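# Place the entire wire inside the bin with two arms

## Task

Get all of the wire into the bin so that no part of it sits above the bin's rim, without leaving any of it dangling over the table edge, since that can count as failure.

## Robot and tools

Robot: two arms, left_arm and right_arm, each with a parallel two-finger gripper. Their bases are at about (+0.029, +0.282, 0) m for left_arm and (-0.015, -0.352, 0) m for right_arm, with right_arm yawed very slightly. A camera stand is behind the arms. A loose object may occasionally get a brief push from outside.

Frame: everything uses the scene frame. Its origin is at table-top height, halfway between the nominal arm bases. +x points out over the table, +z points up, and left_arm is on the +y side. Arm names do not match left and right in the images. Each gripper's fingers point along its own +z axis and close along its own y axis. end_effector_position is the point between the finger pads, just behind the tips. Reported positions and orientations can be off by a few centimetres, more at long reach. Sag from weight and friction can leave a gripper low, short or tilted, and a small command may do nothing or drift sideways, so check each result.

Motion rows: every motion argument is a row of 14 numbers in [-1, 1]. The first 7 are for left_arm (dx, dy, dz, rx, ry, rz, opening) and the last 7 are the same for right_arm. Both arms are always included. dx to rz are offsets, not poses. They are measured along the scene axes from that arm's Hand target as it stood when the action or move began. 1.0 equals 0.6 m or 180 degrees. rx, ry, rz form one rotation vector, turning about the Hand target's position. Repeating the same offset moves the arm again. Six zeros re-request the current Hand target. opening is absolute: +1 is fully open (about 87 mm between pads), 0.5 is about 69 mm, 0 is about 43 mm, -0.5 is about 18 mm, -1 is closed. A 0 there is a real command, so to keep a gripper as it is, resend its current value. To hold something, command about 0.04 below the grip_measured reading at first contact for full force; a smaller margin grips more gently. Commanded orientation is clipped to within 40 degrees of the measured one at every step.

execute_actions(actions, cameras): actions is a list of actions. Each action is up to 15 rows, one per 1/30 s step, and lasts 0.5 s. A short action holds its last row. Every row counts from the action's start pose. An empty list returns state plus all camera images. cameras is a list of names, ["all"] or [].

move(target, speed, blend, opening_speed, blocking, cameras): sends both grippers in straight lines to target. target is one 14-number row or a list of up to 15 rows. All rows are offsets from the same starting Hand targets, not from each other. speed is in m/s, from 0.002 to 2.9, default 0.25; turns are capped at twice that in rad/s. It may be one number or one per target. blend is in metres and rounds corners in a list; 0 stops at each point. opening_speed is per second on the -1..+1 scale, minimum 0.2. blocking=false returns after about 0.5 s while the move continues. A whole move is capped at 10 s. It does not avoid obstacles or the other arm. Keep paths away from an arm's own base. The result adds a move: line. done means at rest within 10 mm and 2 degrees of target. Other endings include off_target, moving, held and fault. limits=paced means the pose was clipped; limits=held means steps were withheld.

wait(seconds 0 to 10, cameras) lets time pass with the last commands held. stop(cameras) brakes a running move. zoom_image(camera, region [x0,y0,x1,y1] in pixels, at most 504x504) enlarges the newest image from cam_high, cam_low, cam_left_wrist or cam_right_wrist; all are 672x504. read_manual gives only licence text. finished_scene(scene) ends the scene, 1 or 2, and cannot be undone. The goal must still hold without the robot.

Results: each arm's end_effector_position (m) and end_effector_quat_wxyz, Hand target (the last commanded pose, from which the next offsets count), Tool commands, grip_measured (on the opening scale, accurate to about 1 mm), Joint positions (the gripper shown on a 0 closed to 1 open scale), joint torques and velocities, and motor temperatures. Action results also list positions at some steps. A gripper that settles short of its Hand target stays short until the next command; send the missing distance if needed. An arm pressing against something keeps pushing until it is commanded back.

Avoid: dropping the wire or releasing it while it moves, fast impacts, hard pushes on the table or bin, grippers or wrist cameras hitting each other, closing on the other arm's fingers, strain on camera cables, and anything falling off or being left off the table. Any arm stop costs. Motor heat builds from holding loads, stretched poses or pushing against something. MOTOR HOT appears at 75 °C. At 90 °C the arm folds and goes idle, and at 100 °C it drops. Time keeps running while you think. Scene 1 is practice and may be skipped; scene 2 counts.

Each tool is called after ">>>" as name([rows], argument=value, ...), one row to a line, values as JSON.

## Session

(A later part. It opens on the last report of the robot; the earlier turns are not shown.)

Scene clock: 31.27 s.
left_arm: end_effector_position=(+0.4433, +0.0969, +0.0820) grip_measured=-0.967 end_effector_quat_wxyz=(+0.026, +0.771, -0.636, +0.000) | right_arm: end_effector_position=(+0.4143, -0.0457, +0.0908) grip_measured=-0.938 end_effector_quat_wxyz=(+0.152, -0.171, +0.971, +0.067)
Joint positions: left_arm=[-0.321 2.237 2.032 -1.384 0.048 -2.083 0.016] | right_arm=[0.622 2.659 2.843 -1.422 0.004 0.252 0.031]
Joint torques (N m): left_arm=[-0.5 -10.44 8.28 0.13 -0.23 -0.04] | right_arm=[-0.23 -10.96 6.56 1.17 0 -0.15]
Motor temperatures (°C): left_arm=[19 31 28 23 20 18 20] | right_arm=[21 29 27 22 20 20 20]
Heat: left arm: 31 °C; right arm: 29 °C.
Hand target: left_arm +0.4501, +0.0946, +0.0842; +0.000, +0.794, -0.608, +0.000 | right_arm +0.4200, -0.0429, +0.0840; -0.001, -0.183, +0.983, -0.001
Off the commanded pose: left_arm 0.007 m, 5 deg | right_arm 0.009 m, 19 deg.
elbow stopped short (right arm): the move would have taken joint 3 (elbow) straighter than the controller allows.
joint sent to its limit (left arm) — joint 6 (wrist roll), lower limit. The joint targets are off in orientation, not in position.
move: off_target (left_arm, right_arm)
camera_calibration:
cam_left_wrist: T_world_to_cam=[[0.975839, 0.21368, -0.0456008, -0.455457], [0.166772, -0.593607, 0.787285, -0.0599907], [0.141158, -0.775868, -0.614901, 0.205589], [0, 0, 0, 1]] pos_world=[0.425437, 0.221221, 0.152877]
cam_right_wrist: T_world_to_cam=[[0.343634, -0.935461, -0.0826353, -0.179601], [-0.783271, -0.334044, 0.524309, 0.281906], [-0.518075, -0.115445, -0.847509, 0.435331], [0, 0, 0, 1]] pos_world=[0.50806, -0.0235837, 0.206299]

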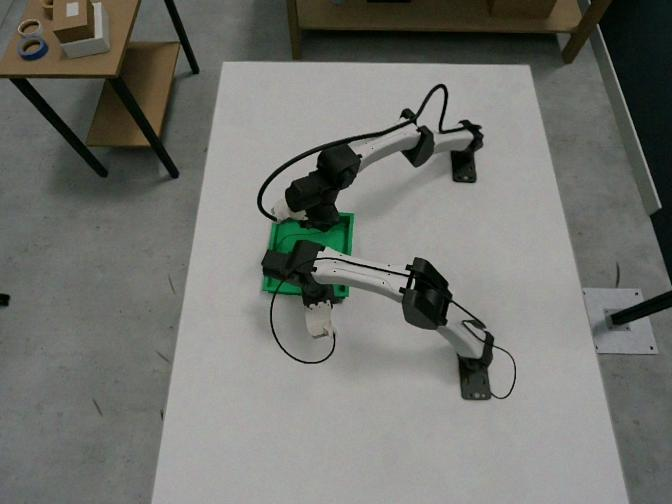

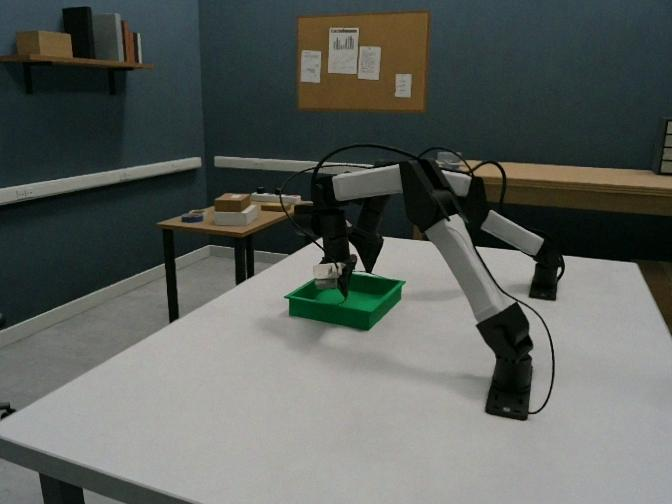

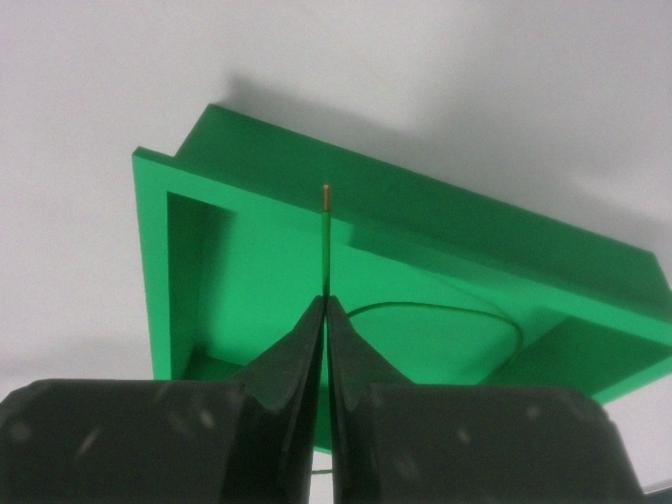

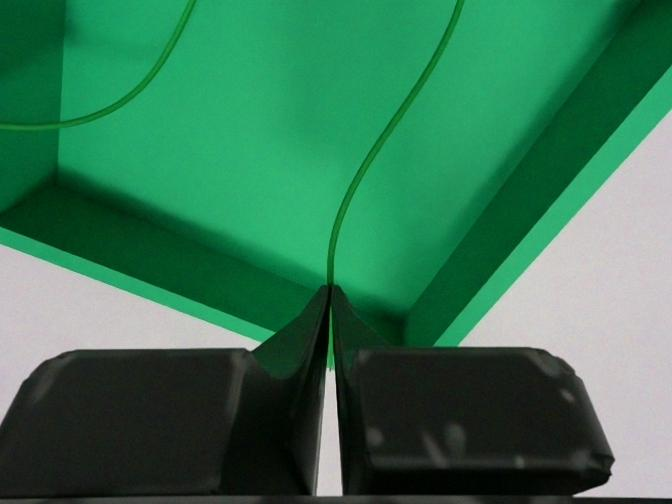

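>>> move(target=[0.0,-0.083,0.0,0,0,0,-1,0.0,-0.025,0.0,0,0,0,-1], speed=0.1, cameras=["all"])

Scene clock: 34.90 s.
left_arm: end_effector_position=(+0.4535, +0.0478, +0.0839) grip_measured=-0.967 end_effector_quat_wxyz=(+0.018, +0.741, -0.671, +0.021) | right_arm: end_effector_position=(+0.4198, -0.0563, +0.0905) grip_measured=-0.938 end_effector_quat_wxyz=(+0.151, -0.173, +0.971, +0.062)
Joint positions: left_arm=[-0.411 2.343 2.215 -1.415 0.048 -2.083 0.016] | right_arm=[0.601 2.659 2.843 -1.428 0.004 0.227 0.031]
Joint torques (N m): left_arm=[-0.36 -10.77 8.28 -0.16 0.1 -0.03] | right_arm=[-0.31 -11.15 6.6 0.91 -0.01 -0.15]
Heat: left arm: 32 °C; right arm: 30 °C.
Hand target: left_arm +0.4501, +0.0449, +0.0840; +0.000, +0.794, -0.608, +0.000 | right_arm +0.4201, -0.0579, +0.0840; -0.001, -0.183, +0.983, -0.001
Off the commanded pose: left_arm 0.005 m, 10 deg | right_arm 0.007 m, 19 deg.
elbow stopped short (right arm): the move would have taken joint 3 (elbow) straighter than the controller allows.
joint sent to its limit (left arm) — joint 6 (wrist roll), lower limit. The joint targets are off in orientation, not in position.
move: off_target (left_arm, right_arm)
camera_calibration:
cam_left_wrist: T_world_to_cam=[[0.992239, 0.124207, -0.00593218, -0.461353], [0.0788463, -0.591546, 0.802407, -0.05374], [0.0961556, -0.796647, -0.596748, 0.187138], [0, 0, 0, 1]] pos_world=[0.444015, 0.174597, 0.152059]
cam_right_wrist: T_world_to_cam=[[0.346011, -0.935328, -0.0737397, -0.193218], [-0.782334, -0.33101, 0.527623, 0.282295], [-0.517909, -0.124874, -0.846272, 0.435895], [0, 0, 0, 1]] pos_world=[0.513459, -0.0328478, 0.205693]

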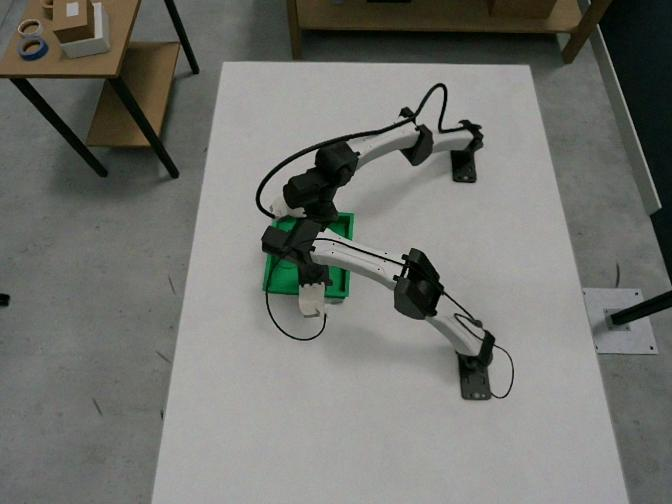

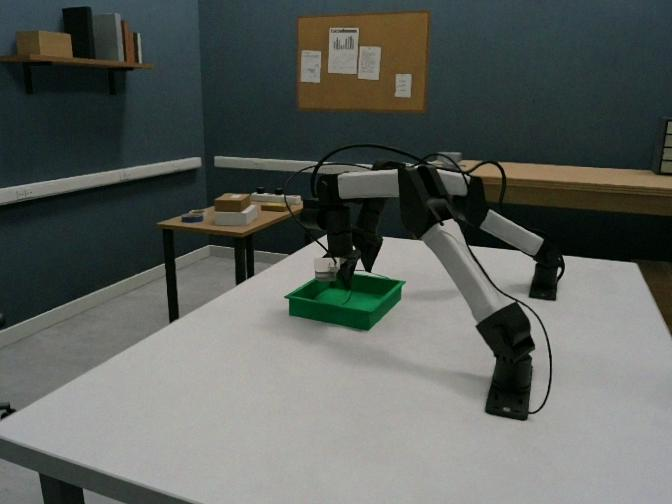

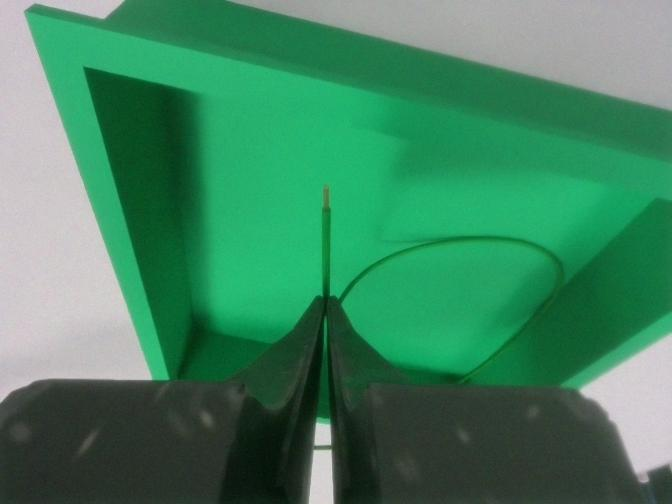

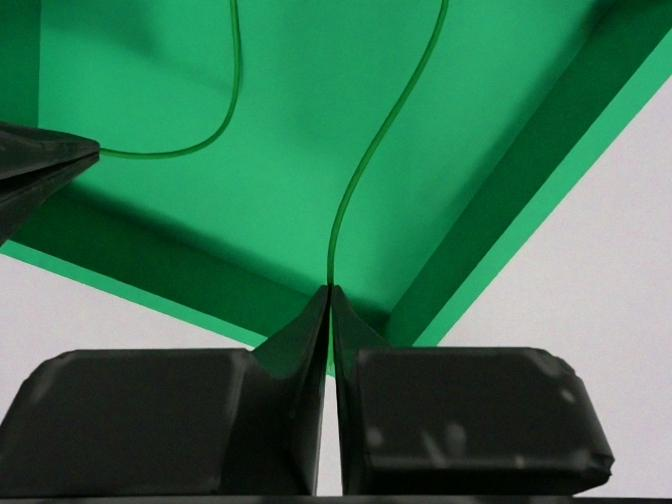

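>>> move(target=[0.0,0,-0.065,0,0,0,-1,0.0,0,-0.075,0,0,0,-1], speed=0.06, cameras=["all"])

Scene clock: 38.60 s.
left_arm: end_effector_position=(+0.4534, +0.0479, +0.0542) grip_measured=-0.967 end_effector_quat_wxyz=(+0.021, +0.741, -0.671, +0.015) | right_arm: end_effector_position=(+0.4165, -0.0585, +0.0480) grip_measured=-0.938 end_effector_quat_wxyz=(+0.112, -0.175, +0.977, +0.046)
Joint positions: left_arm=[-0.411 2.352 2.114 -1.318 0.048 -2.083 0.016] | right_arm=[0.601 2.743 2.843 -1.428 0.004 0.225 0.031]
Joint torques (N m): left_arm=[-0.4 -10.97 4.92 0.22 0.09 -0.03] | right_arm=[-0.25 -11.06 6.68 0.95 0.01 -0.14]
Heat: left arm: 33 °C; right arm: 31 °C.
Hand target: left_arm +0.4501, +0.0449, +0.0452; +0.000, +0.794, -0.608, +0.000 | right_arm +0.4200, -0.0579, +0.0390; -0.001, -0.183, +0.983, -0.001
Off the commanded pose: left_arm 0.010 m, 10 deg | right_arm 0.010 m, 14 deg.
elbow stopped short (right arm): the move would have taken joint 3 (elbow) straighter than the controller allows.
joint sent to its limit (left arm) — joint 6 (wrist roll), lower limit. The joint targets are off in orientation, not in position.
move: off_target (left_arm, right_arm)
camera_calibration:
cam_left_wrist: T_world_to_cam=[[0.992099, 0.124245, -0.0174003, -0.460702], [0.0886134, -0.59579, 0.798237, -0.0339144], [0.0888097, -0.793472, -0.602093, 0.172864], [0, 0, 0, 1]] pos_world=[0.444716, 0.174196, 0.123135]
cam_right_wrist: T_world_to_cam=[[0.343546, -0.937586, -0.0539298, -0.197462], [-0.741848, -0.306142, 0.596607, 0.282706], [-0.57588, -0.164954, -0.80072, 0.417647], [0, 0, 0, 1]] pos_world=[0.518076, -0.0296968, 0.155105]

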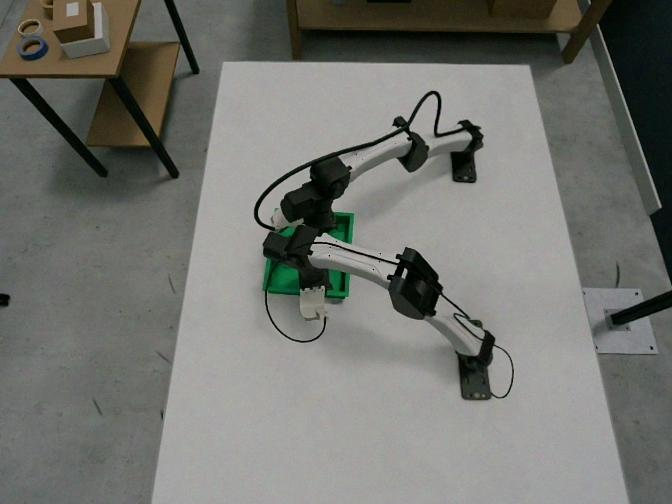

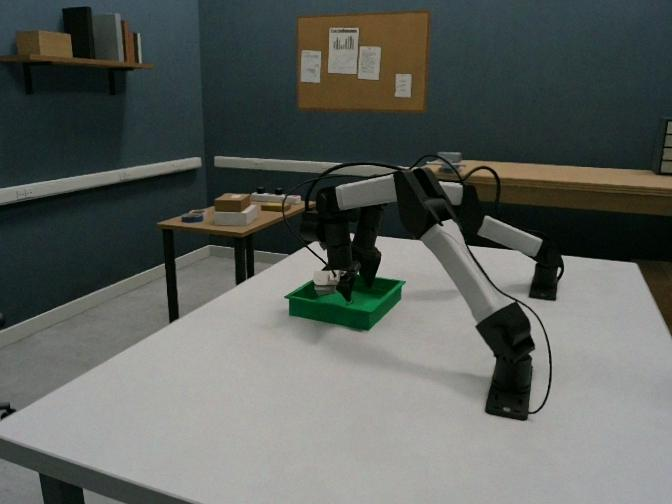

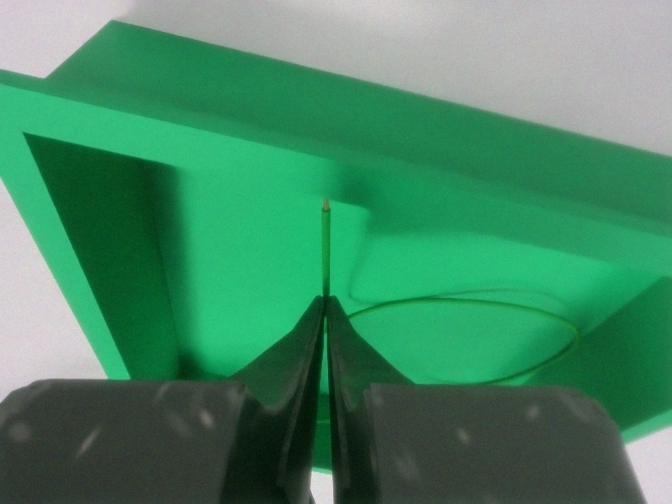

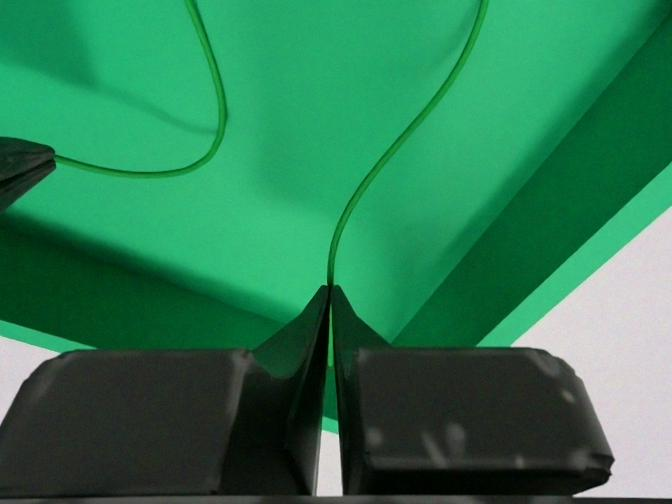

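>>> move(target=[0.0,-0.005,-0.045,0,0,0,-1,0.0,0,-0.04,0,0,0,-1], speed=0.04, cameras=["all"])

Scene clock: 42.20 s.
left_arm: end_effector_position=(+0.4543, +0.0455, +0.0269) grip_measured=-0.967 end_effector_quat_wxyz=(+0.021, +0.740, -0.672, +0.014) | right_arm: end_effector_position=(+0.4147, -0.0598, +0.0246) grip_measured=-0.938 end_effector_quat_wxyz=(+0.093, -0.176, +0.979, +0.038)
Joint positions: left_arm=[-0.415 2.369 2.035 -1.223 0.049 -2.083 0.016] | right_arm=[0.601 2.79 2.843 -1.423 0.004 0.224 0.031]
Joint torques (N m): left_arm=[-0.53 -11.06 4.9 0.21 0.1 -0.04] | right_arm=[-0.17 -11.18 6.68 0.96 0.02 -0.14]
Heat: left arm: 34 °C; right arm: 32 °C.
Hand target: left_arm +0.4501, +0.0419, +0.0182; +0.000, +0.794, -0.608, +0.000 | right_arm +0.4200, -0.0580, +0.0149; -0.001, -0.183, +0.983, -0.001
Off the commanded pose: left_arm 0.010 m, 10 deg | right_arm 0.011 m, 12 deg.
elbow stopped short (right arm): the move would have taken joint 3 (elbow) straighter than the controller allows.
joint sent to its limit (left arm) — joint 6 (wrist roll), lower limit. The joint targets are off in orientation, not in position.
move: off_target (left_arm, right_arm)
camera_calibration:
cam_left_wrist: T_world_to_cam=[[0.992504, 0.12086, -0.0181139, -0.461806], [0.0871064, -0.59564, 0.798514, -0.0129992], [0.0857195, -0.794107, -0.601703, 0.155925], [0, 0, 0, 1]] pos_world=[0.446111, 0.171892, 0.0958353]
cam_right_wrist: T_world_to_cam=[[0.342919, -0.938322, -0.0442592, -0.199276], [-0.720468, -0.292951, 0.628574, 0.286071], [-0.60277, -0.183663, -0.77649, 0.407014], [0, 0, 0, 1]] pos_world=[0.519777, -0.0284265, 0.127406]

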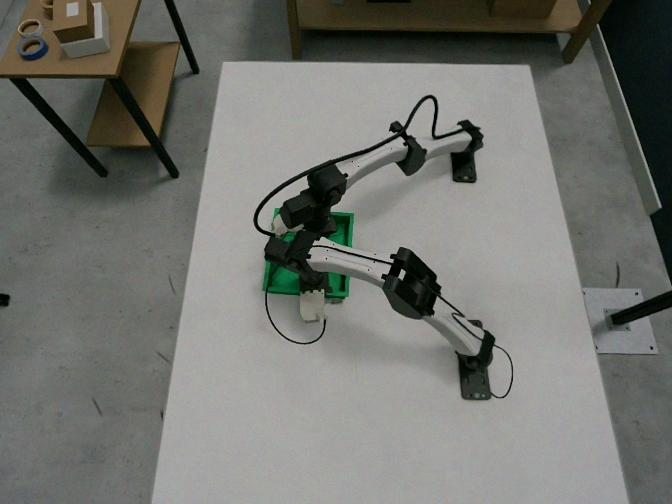

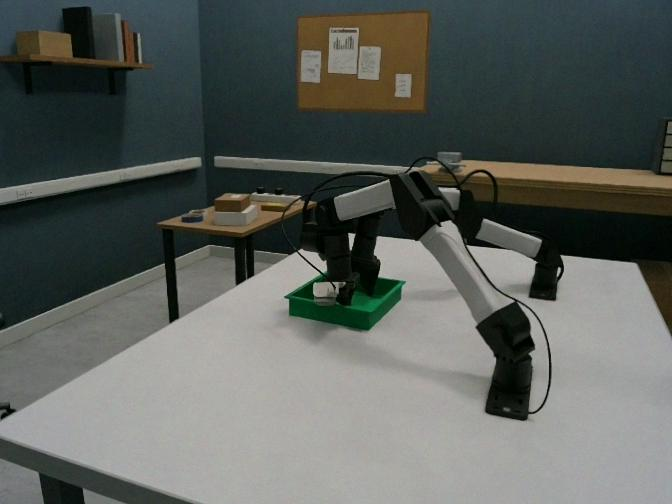

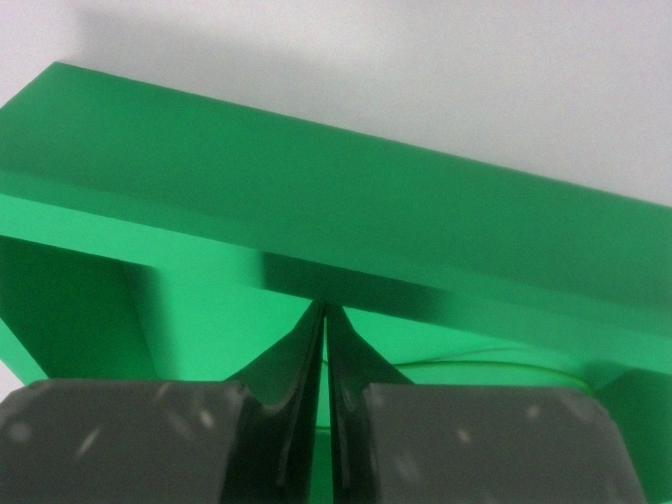

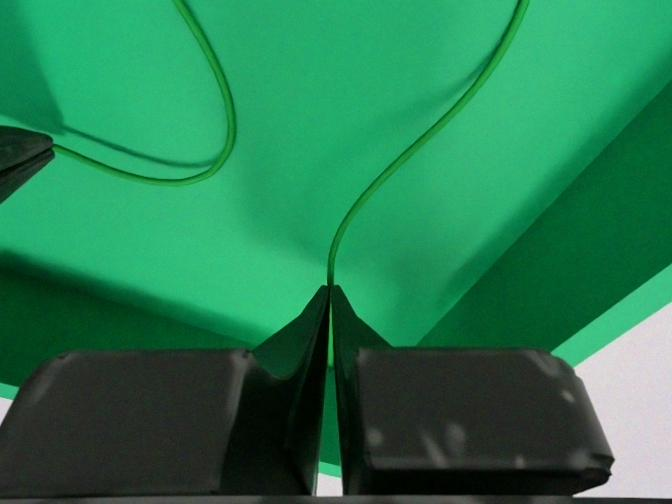

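>>> move([
  [0.0,0,-0.012,0,0,0,-1,0.0,0,-0.015,0,0,0,-1],
  [0.0,0,-0.012,0,0,0,-0.6,0.0,0,-0.015,0,0,0,-0.6],
], speed=0.03, opening_speed=0.3, cameras=["all"])

Scene clock: 47.80 s.
left_arm: end_effector_position=(+0.4555, +0.0449, +0.0219) grip_measured=-0.600 end_effector_quat_wxyz=(+0.020, +0.740, -0.672, +0.018) | right_arm: end_effector_position=(+0.4155, -0.0593, +0.0173) grip_measured=-0.600 end_effector_quat_wxyz=(+0.090, -0.177, +0.979, +0.036)
Joint positions: left_arm=[-0.415 2.369 2.014 -1.194 0.049 -2.083 0.2] | right_arm=[0.601 2.805 2.843 -1.414 0.004 0.223 0.2]
Joint torques (N m): left_arm=[-0.54 -10.74 4.9 0.2 0.1 -0.03] | right_arm=[-0.23 -10.97 6.71 0.94 0.02 -0.13]
Motor temperatures (°C): left_arm=[19 36 28 22 20 18 20] | right_arm=[21 33 29 22 20 20 21]
Heat: left arm: 36 °C; right arm: 33 °C.
Hand target: left_arm +0.4501, +0.0418, +0.0110; +0.000, +0.794, -0.608, +0.000 | right_arm +0.4200, -0.0579, +0.0059; -0.001, -0.183, +0.983, -0.001
Off the commanded pose: left_arm 0.013 m, 10 deg | right_arm 0.012 m, 11 deg.
elbow stopped short (right arm): the move would have taken joint 3 (elbow) straighter than the controller allows.
joint sent to its limit (left arm) — joint 6 (wrist roll), lower limit. The joint targets are off in orientation, not in position.
move: off_target (left_arm, right_arm); target 2's new opening was sent with right_arm's hand 0.012 m and 11 deg from that target
camera_calibration:
cam_left_wrist: T_world_to_cam=[[0.992615, 0.120738, -0.0117677, -0.463165], [0.0816246, -0.592978, 0.801071, -0.00709635], [0.0897417, -0.796115, -0.598453, 0.150579], [0, 0, 0, 1]] pos_world=[0.44681, 0.171592, 0.0903489]
cam_right_wrist: T_world_to_cam=[[0.343001, -0.938355, -0.0429047, -0.199428], [-0.717428, -0.291181, 0.632859, 0.290211], [-0.606339, -0.18629, -0.773078, 0.403208], [0, 0, 0, 1]] pos_world=[0.52109, -0.0275167, 0.119492]

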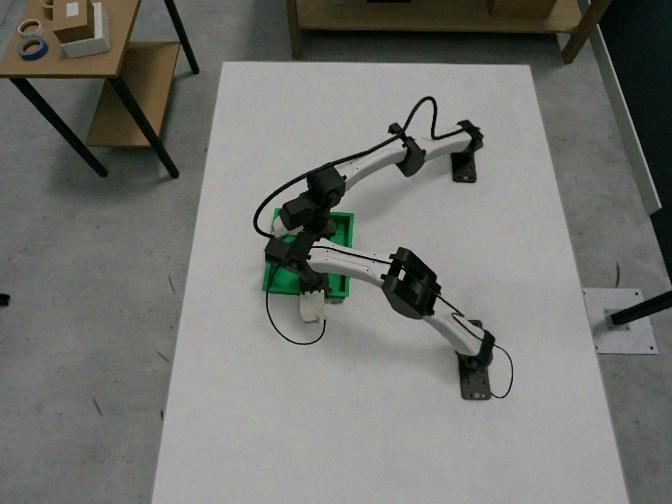

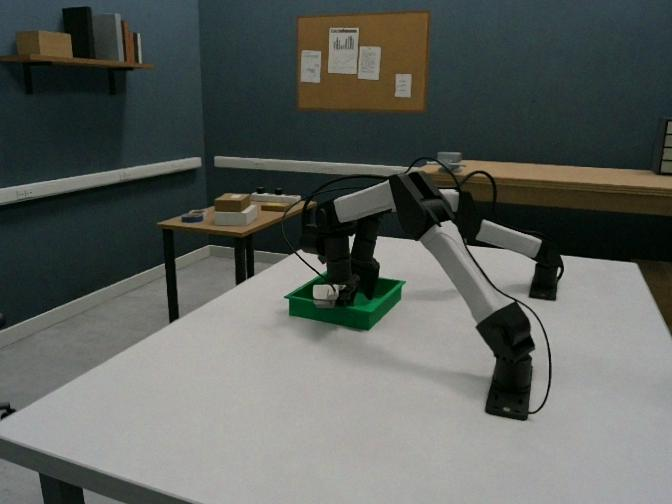

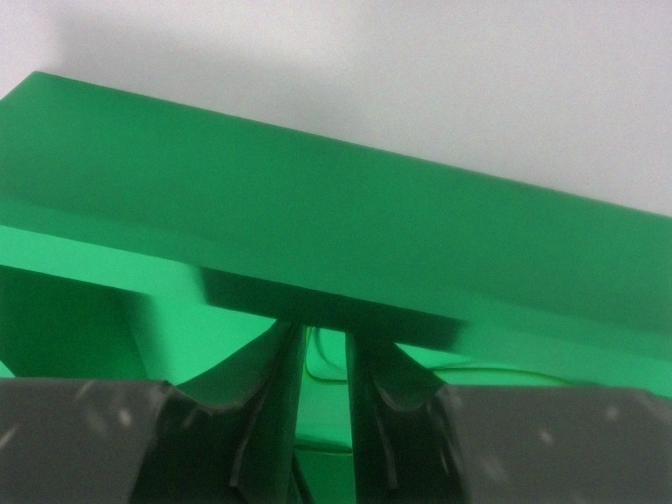

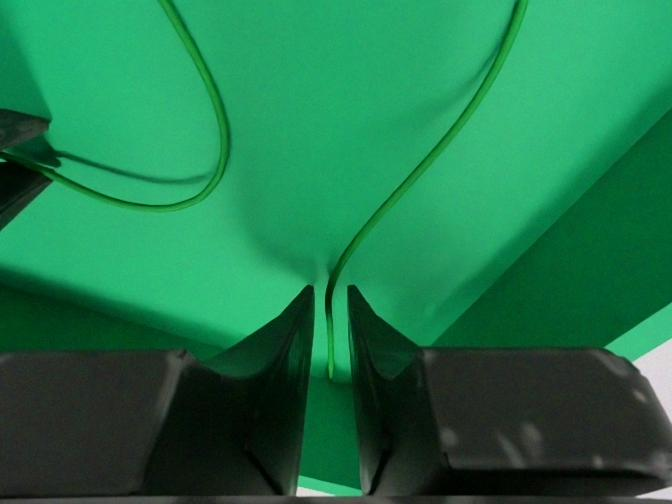

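>>> move([
  [0.0,0,0,0,0,0,-0.35,0.0,0,0,0,0,0,-0.35],
  [0.0,0.0,0.15,0,0,0,-0.35,0.0,0,0.15,0,0,0,-0.35],
  [-0.05,0.15,0.25,0,0,0,-0.35,-0.15,-0.12,0.25,0,0,0,-0.35],
], speed=0.12, opening_speed=0.5, blend=[0,0.02,0], cameras=["all"])

Scene clock: 51.87 s.
left_arm: end_effector_position=(+0.4374, +0.1218, +0.1452) grip_measured=-0.350 end_effector_quat_wxyz=(+0.006, +0.784, -0.620, +0.024) | right_arm: end_effector_position=(+0.3350, -0.1251, +0.1454) grip_measured=-0.350 end_effector_quat_wxyz=(+0.049, -0.180, +0.982, +0.017)
Joint positions: left_arm=[-0.279 2.129 2.11 -1.512 0.029 -2.083 0.325] | right_arm=[0.578 2.292 2.4 -1.574 0.004 0.194 0.325]
Joint torques (N m): left_arm=[0.23 -15.2 4.79 -0.43 -0.25 -0.03] | right_arm=[-0.31 -13.75 3.4 0.57 0.02 -0.15]
Heat: left arm: 38 °C; right arm: 35 °C.
Hand target: left_arm +0.4200, +0.1317, +0.1609; +0.000, +0.794, -0.608, +0.000 | right_arm +0.3300, -0.1298, +0.1560; -0.001, -0.183, +0.983, -0.001
Off the commanded pose: left_arm 0.025 m, 3 deg | right_arm 0.013 m, 6 deg.
elbow stopped short (right arm): the move would have taken joint 3 (elbow) straighter than the controller allows.
joint sent to its limit (left arm) — joint 4 (wrist pitch), lower limit; joint 6 (wrist roll), lower limit. The joint targets still meet the commanded pose.
joint sent to its limit (right arm) — joint 4 (wrist pitch), lower limit. The joint targets are off in orientation, not in position.
move: off_target (left_arm, right_arm)
camera_calibration:
cam_left_wrist: T_world_to_cam=[[0.966937, 0.254621, 0.0141588, -0.461879], [0.143238, -0.588215, 0.795918, -0.0855798], [0.210986, -0.767575, -0.605239, 0.231662], [0, 0, 0, 1]] pos_world=[0.409989, 0.245083, 0.214865]
cam_right_wrist: T_world_to_cam=[[0.346178, -0.937975, -0.019038, -0.232639], [-0.666379, -0.260123, 0.698767, 0.109328], [-0.660378, -0.229211, -0.715096, 0.445506], [0, 0, 0, 1]] pos_world=[0.447591, -0.0876559, 0.237756]

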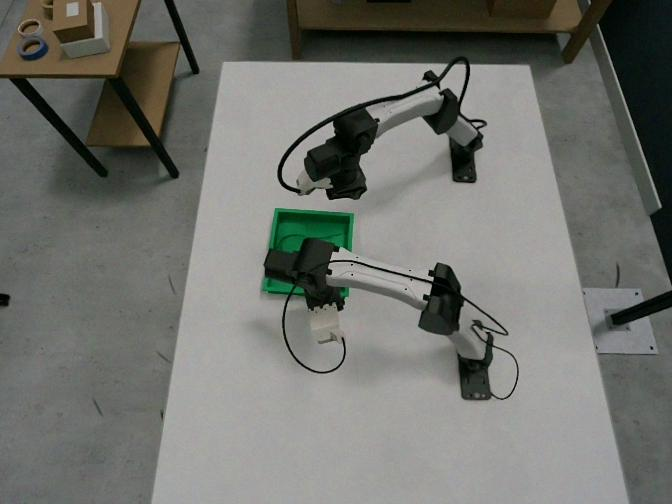

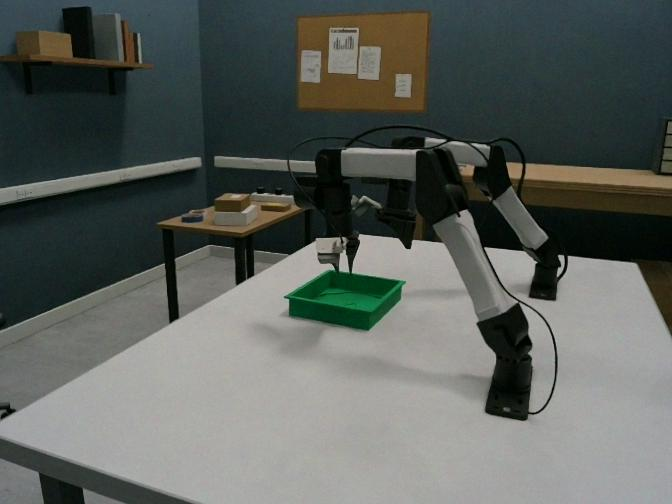

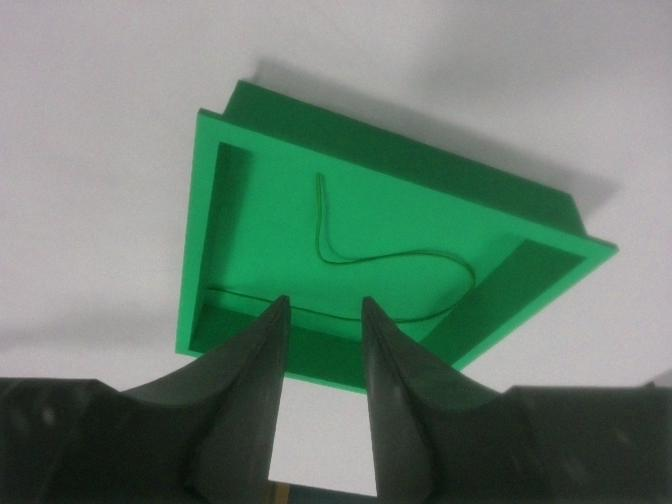

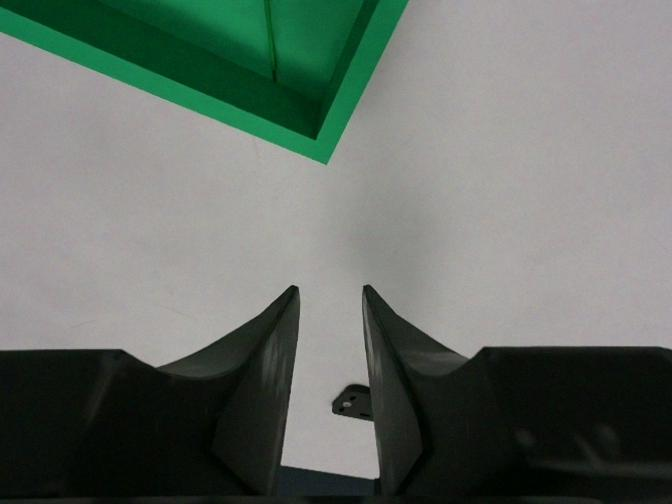

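The wire lies flat inside the bin.

>>> finished_scene(scene=2)

The scene is finished: the task was done.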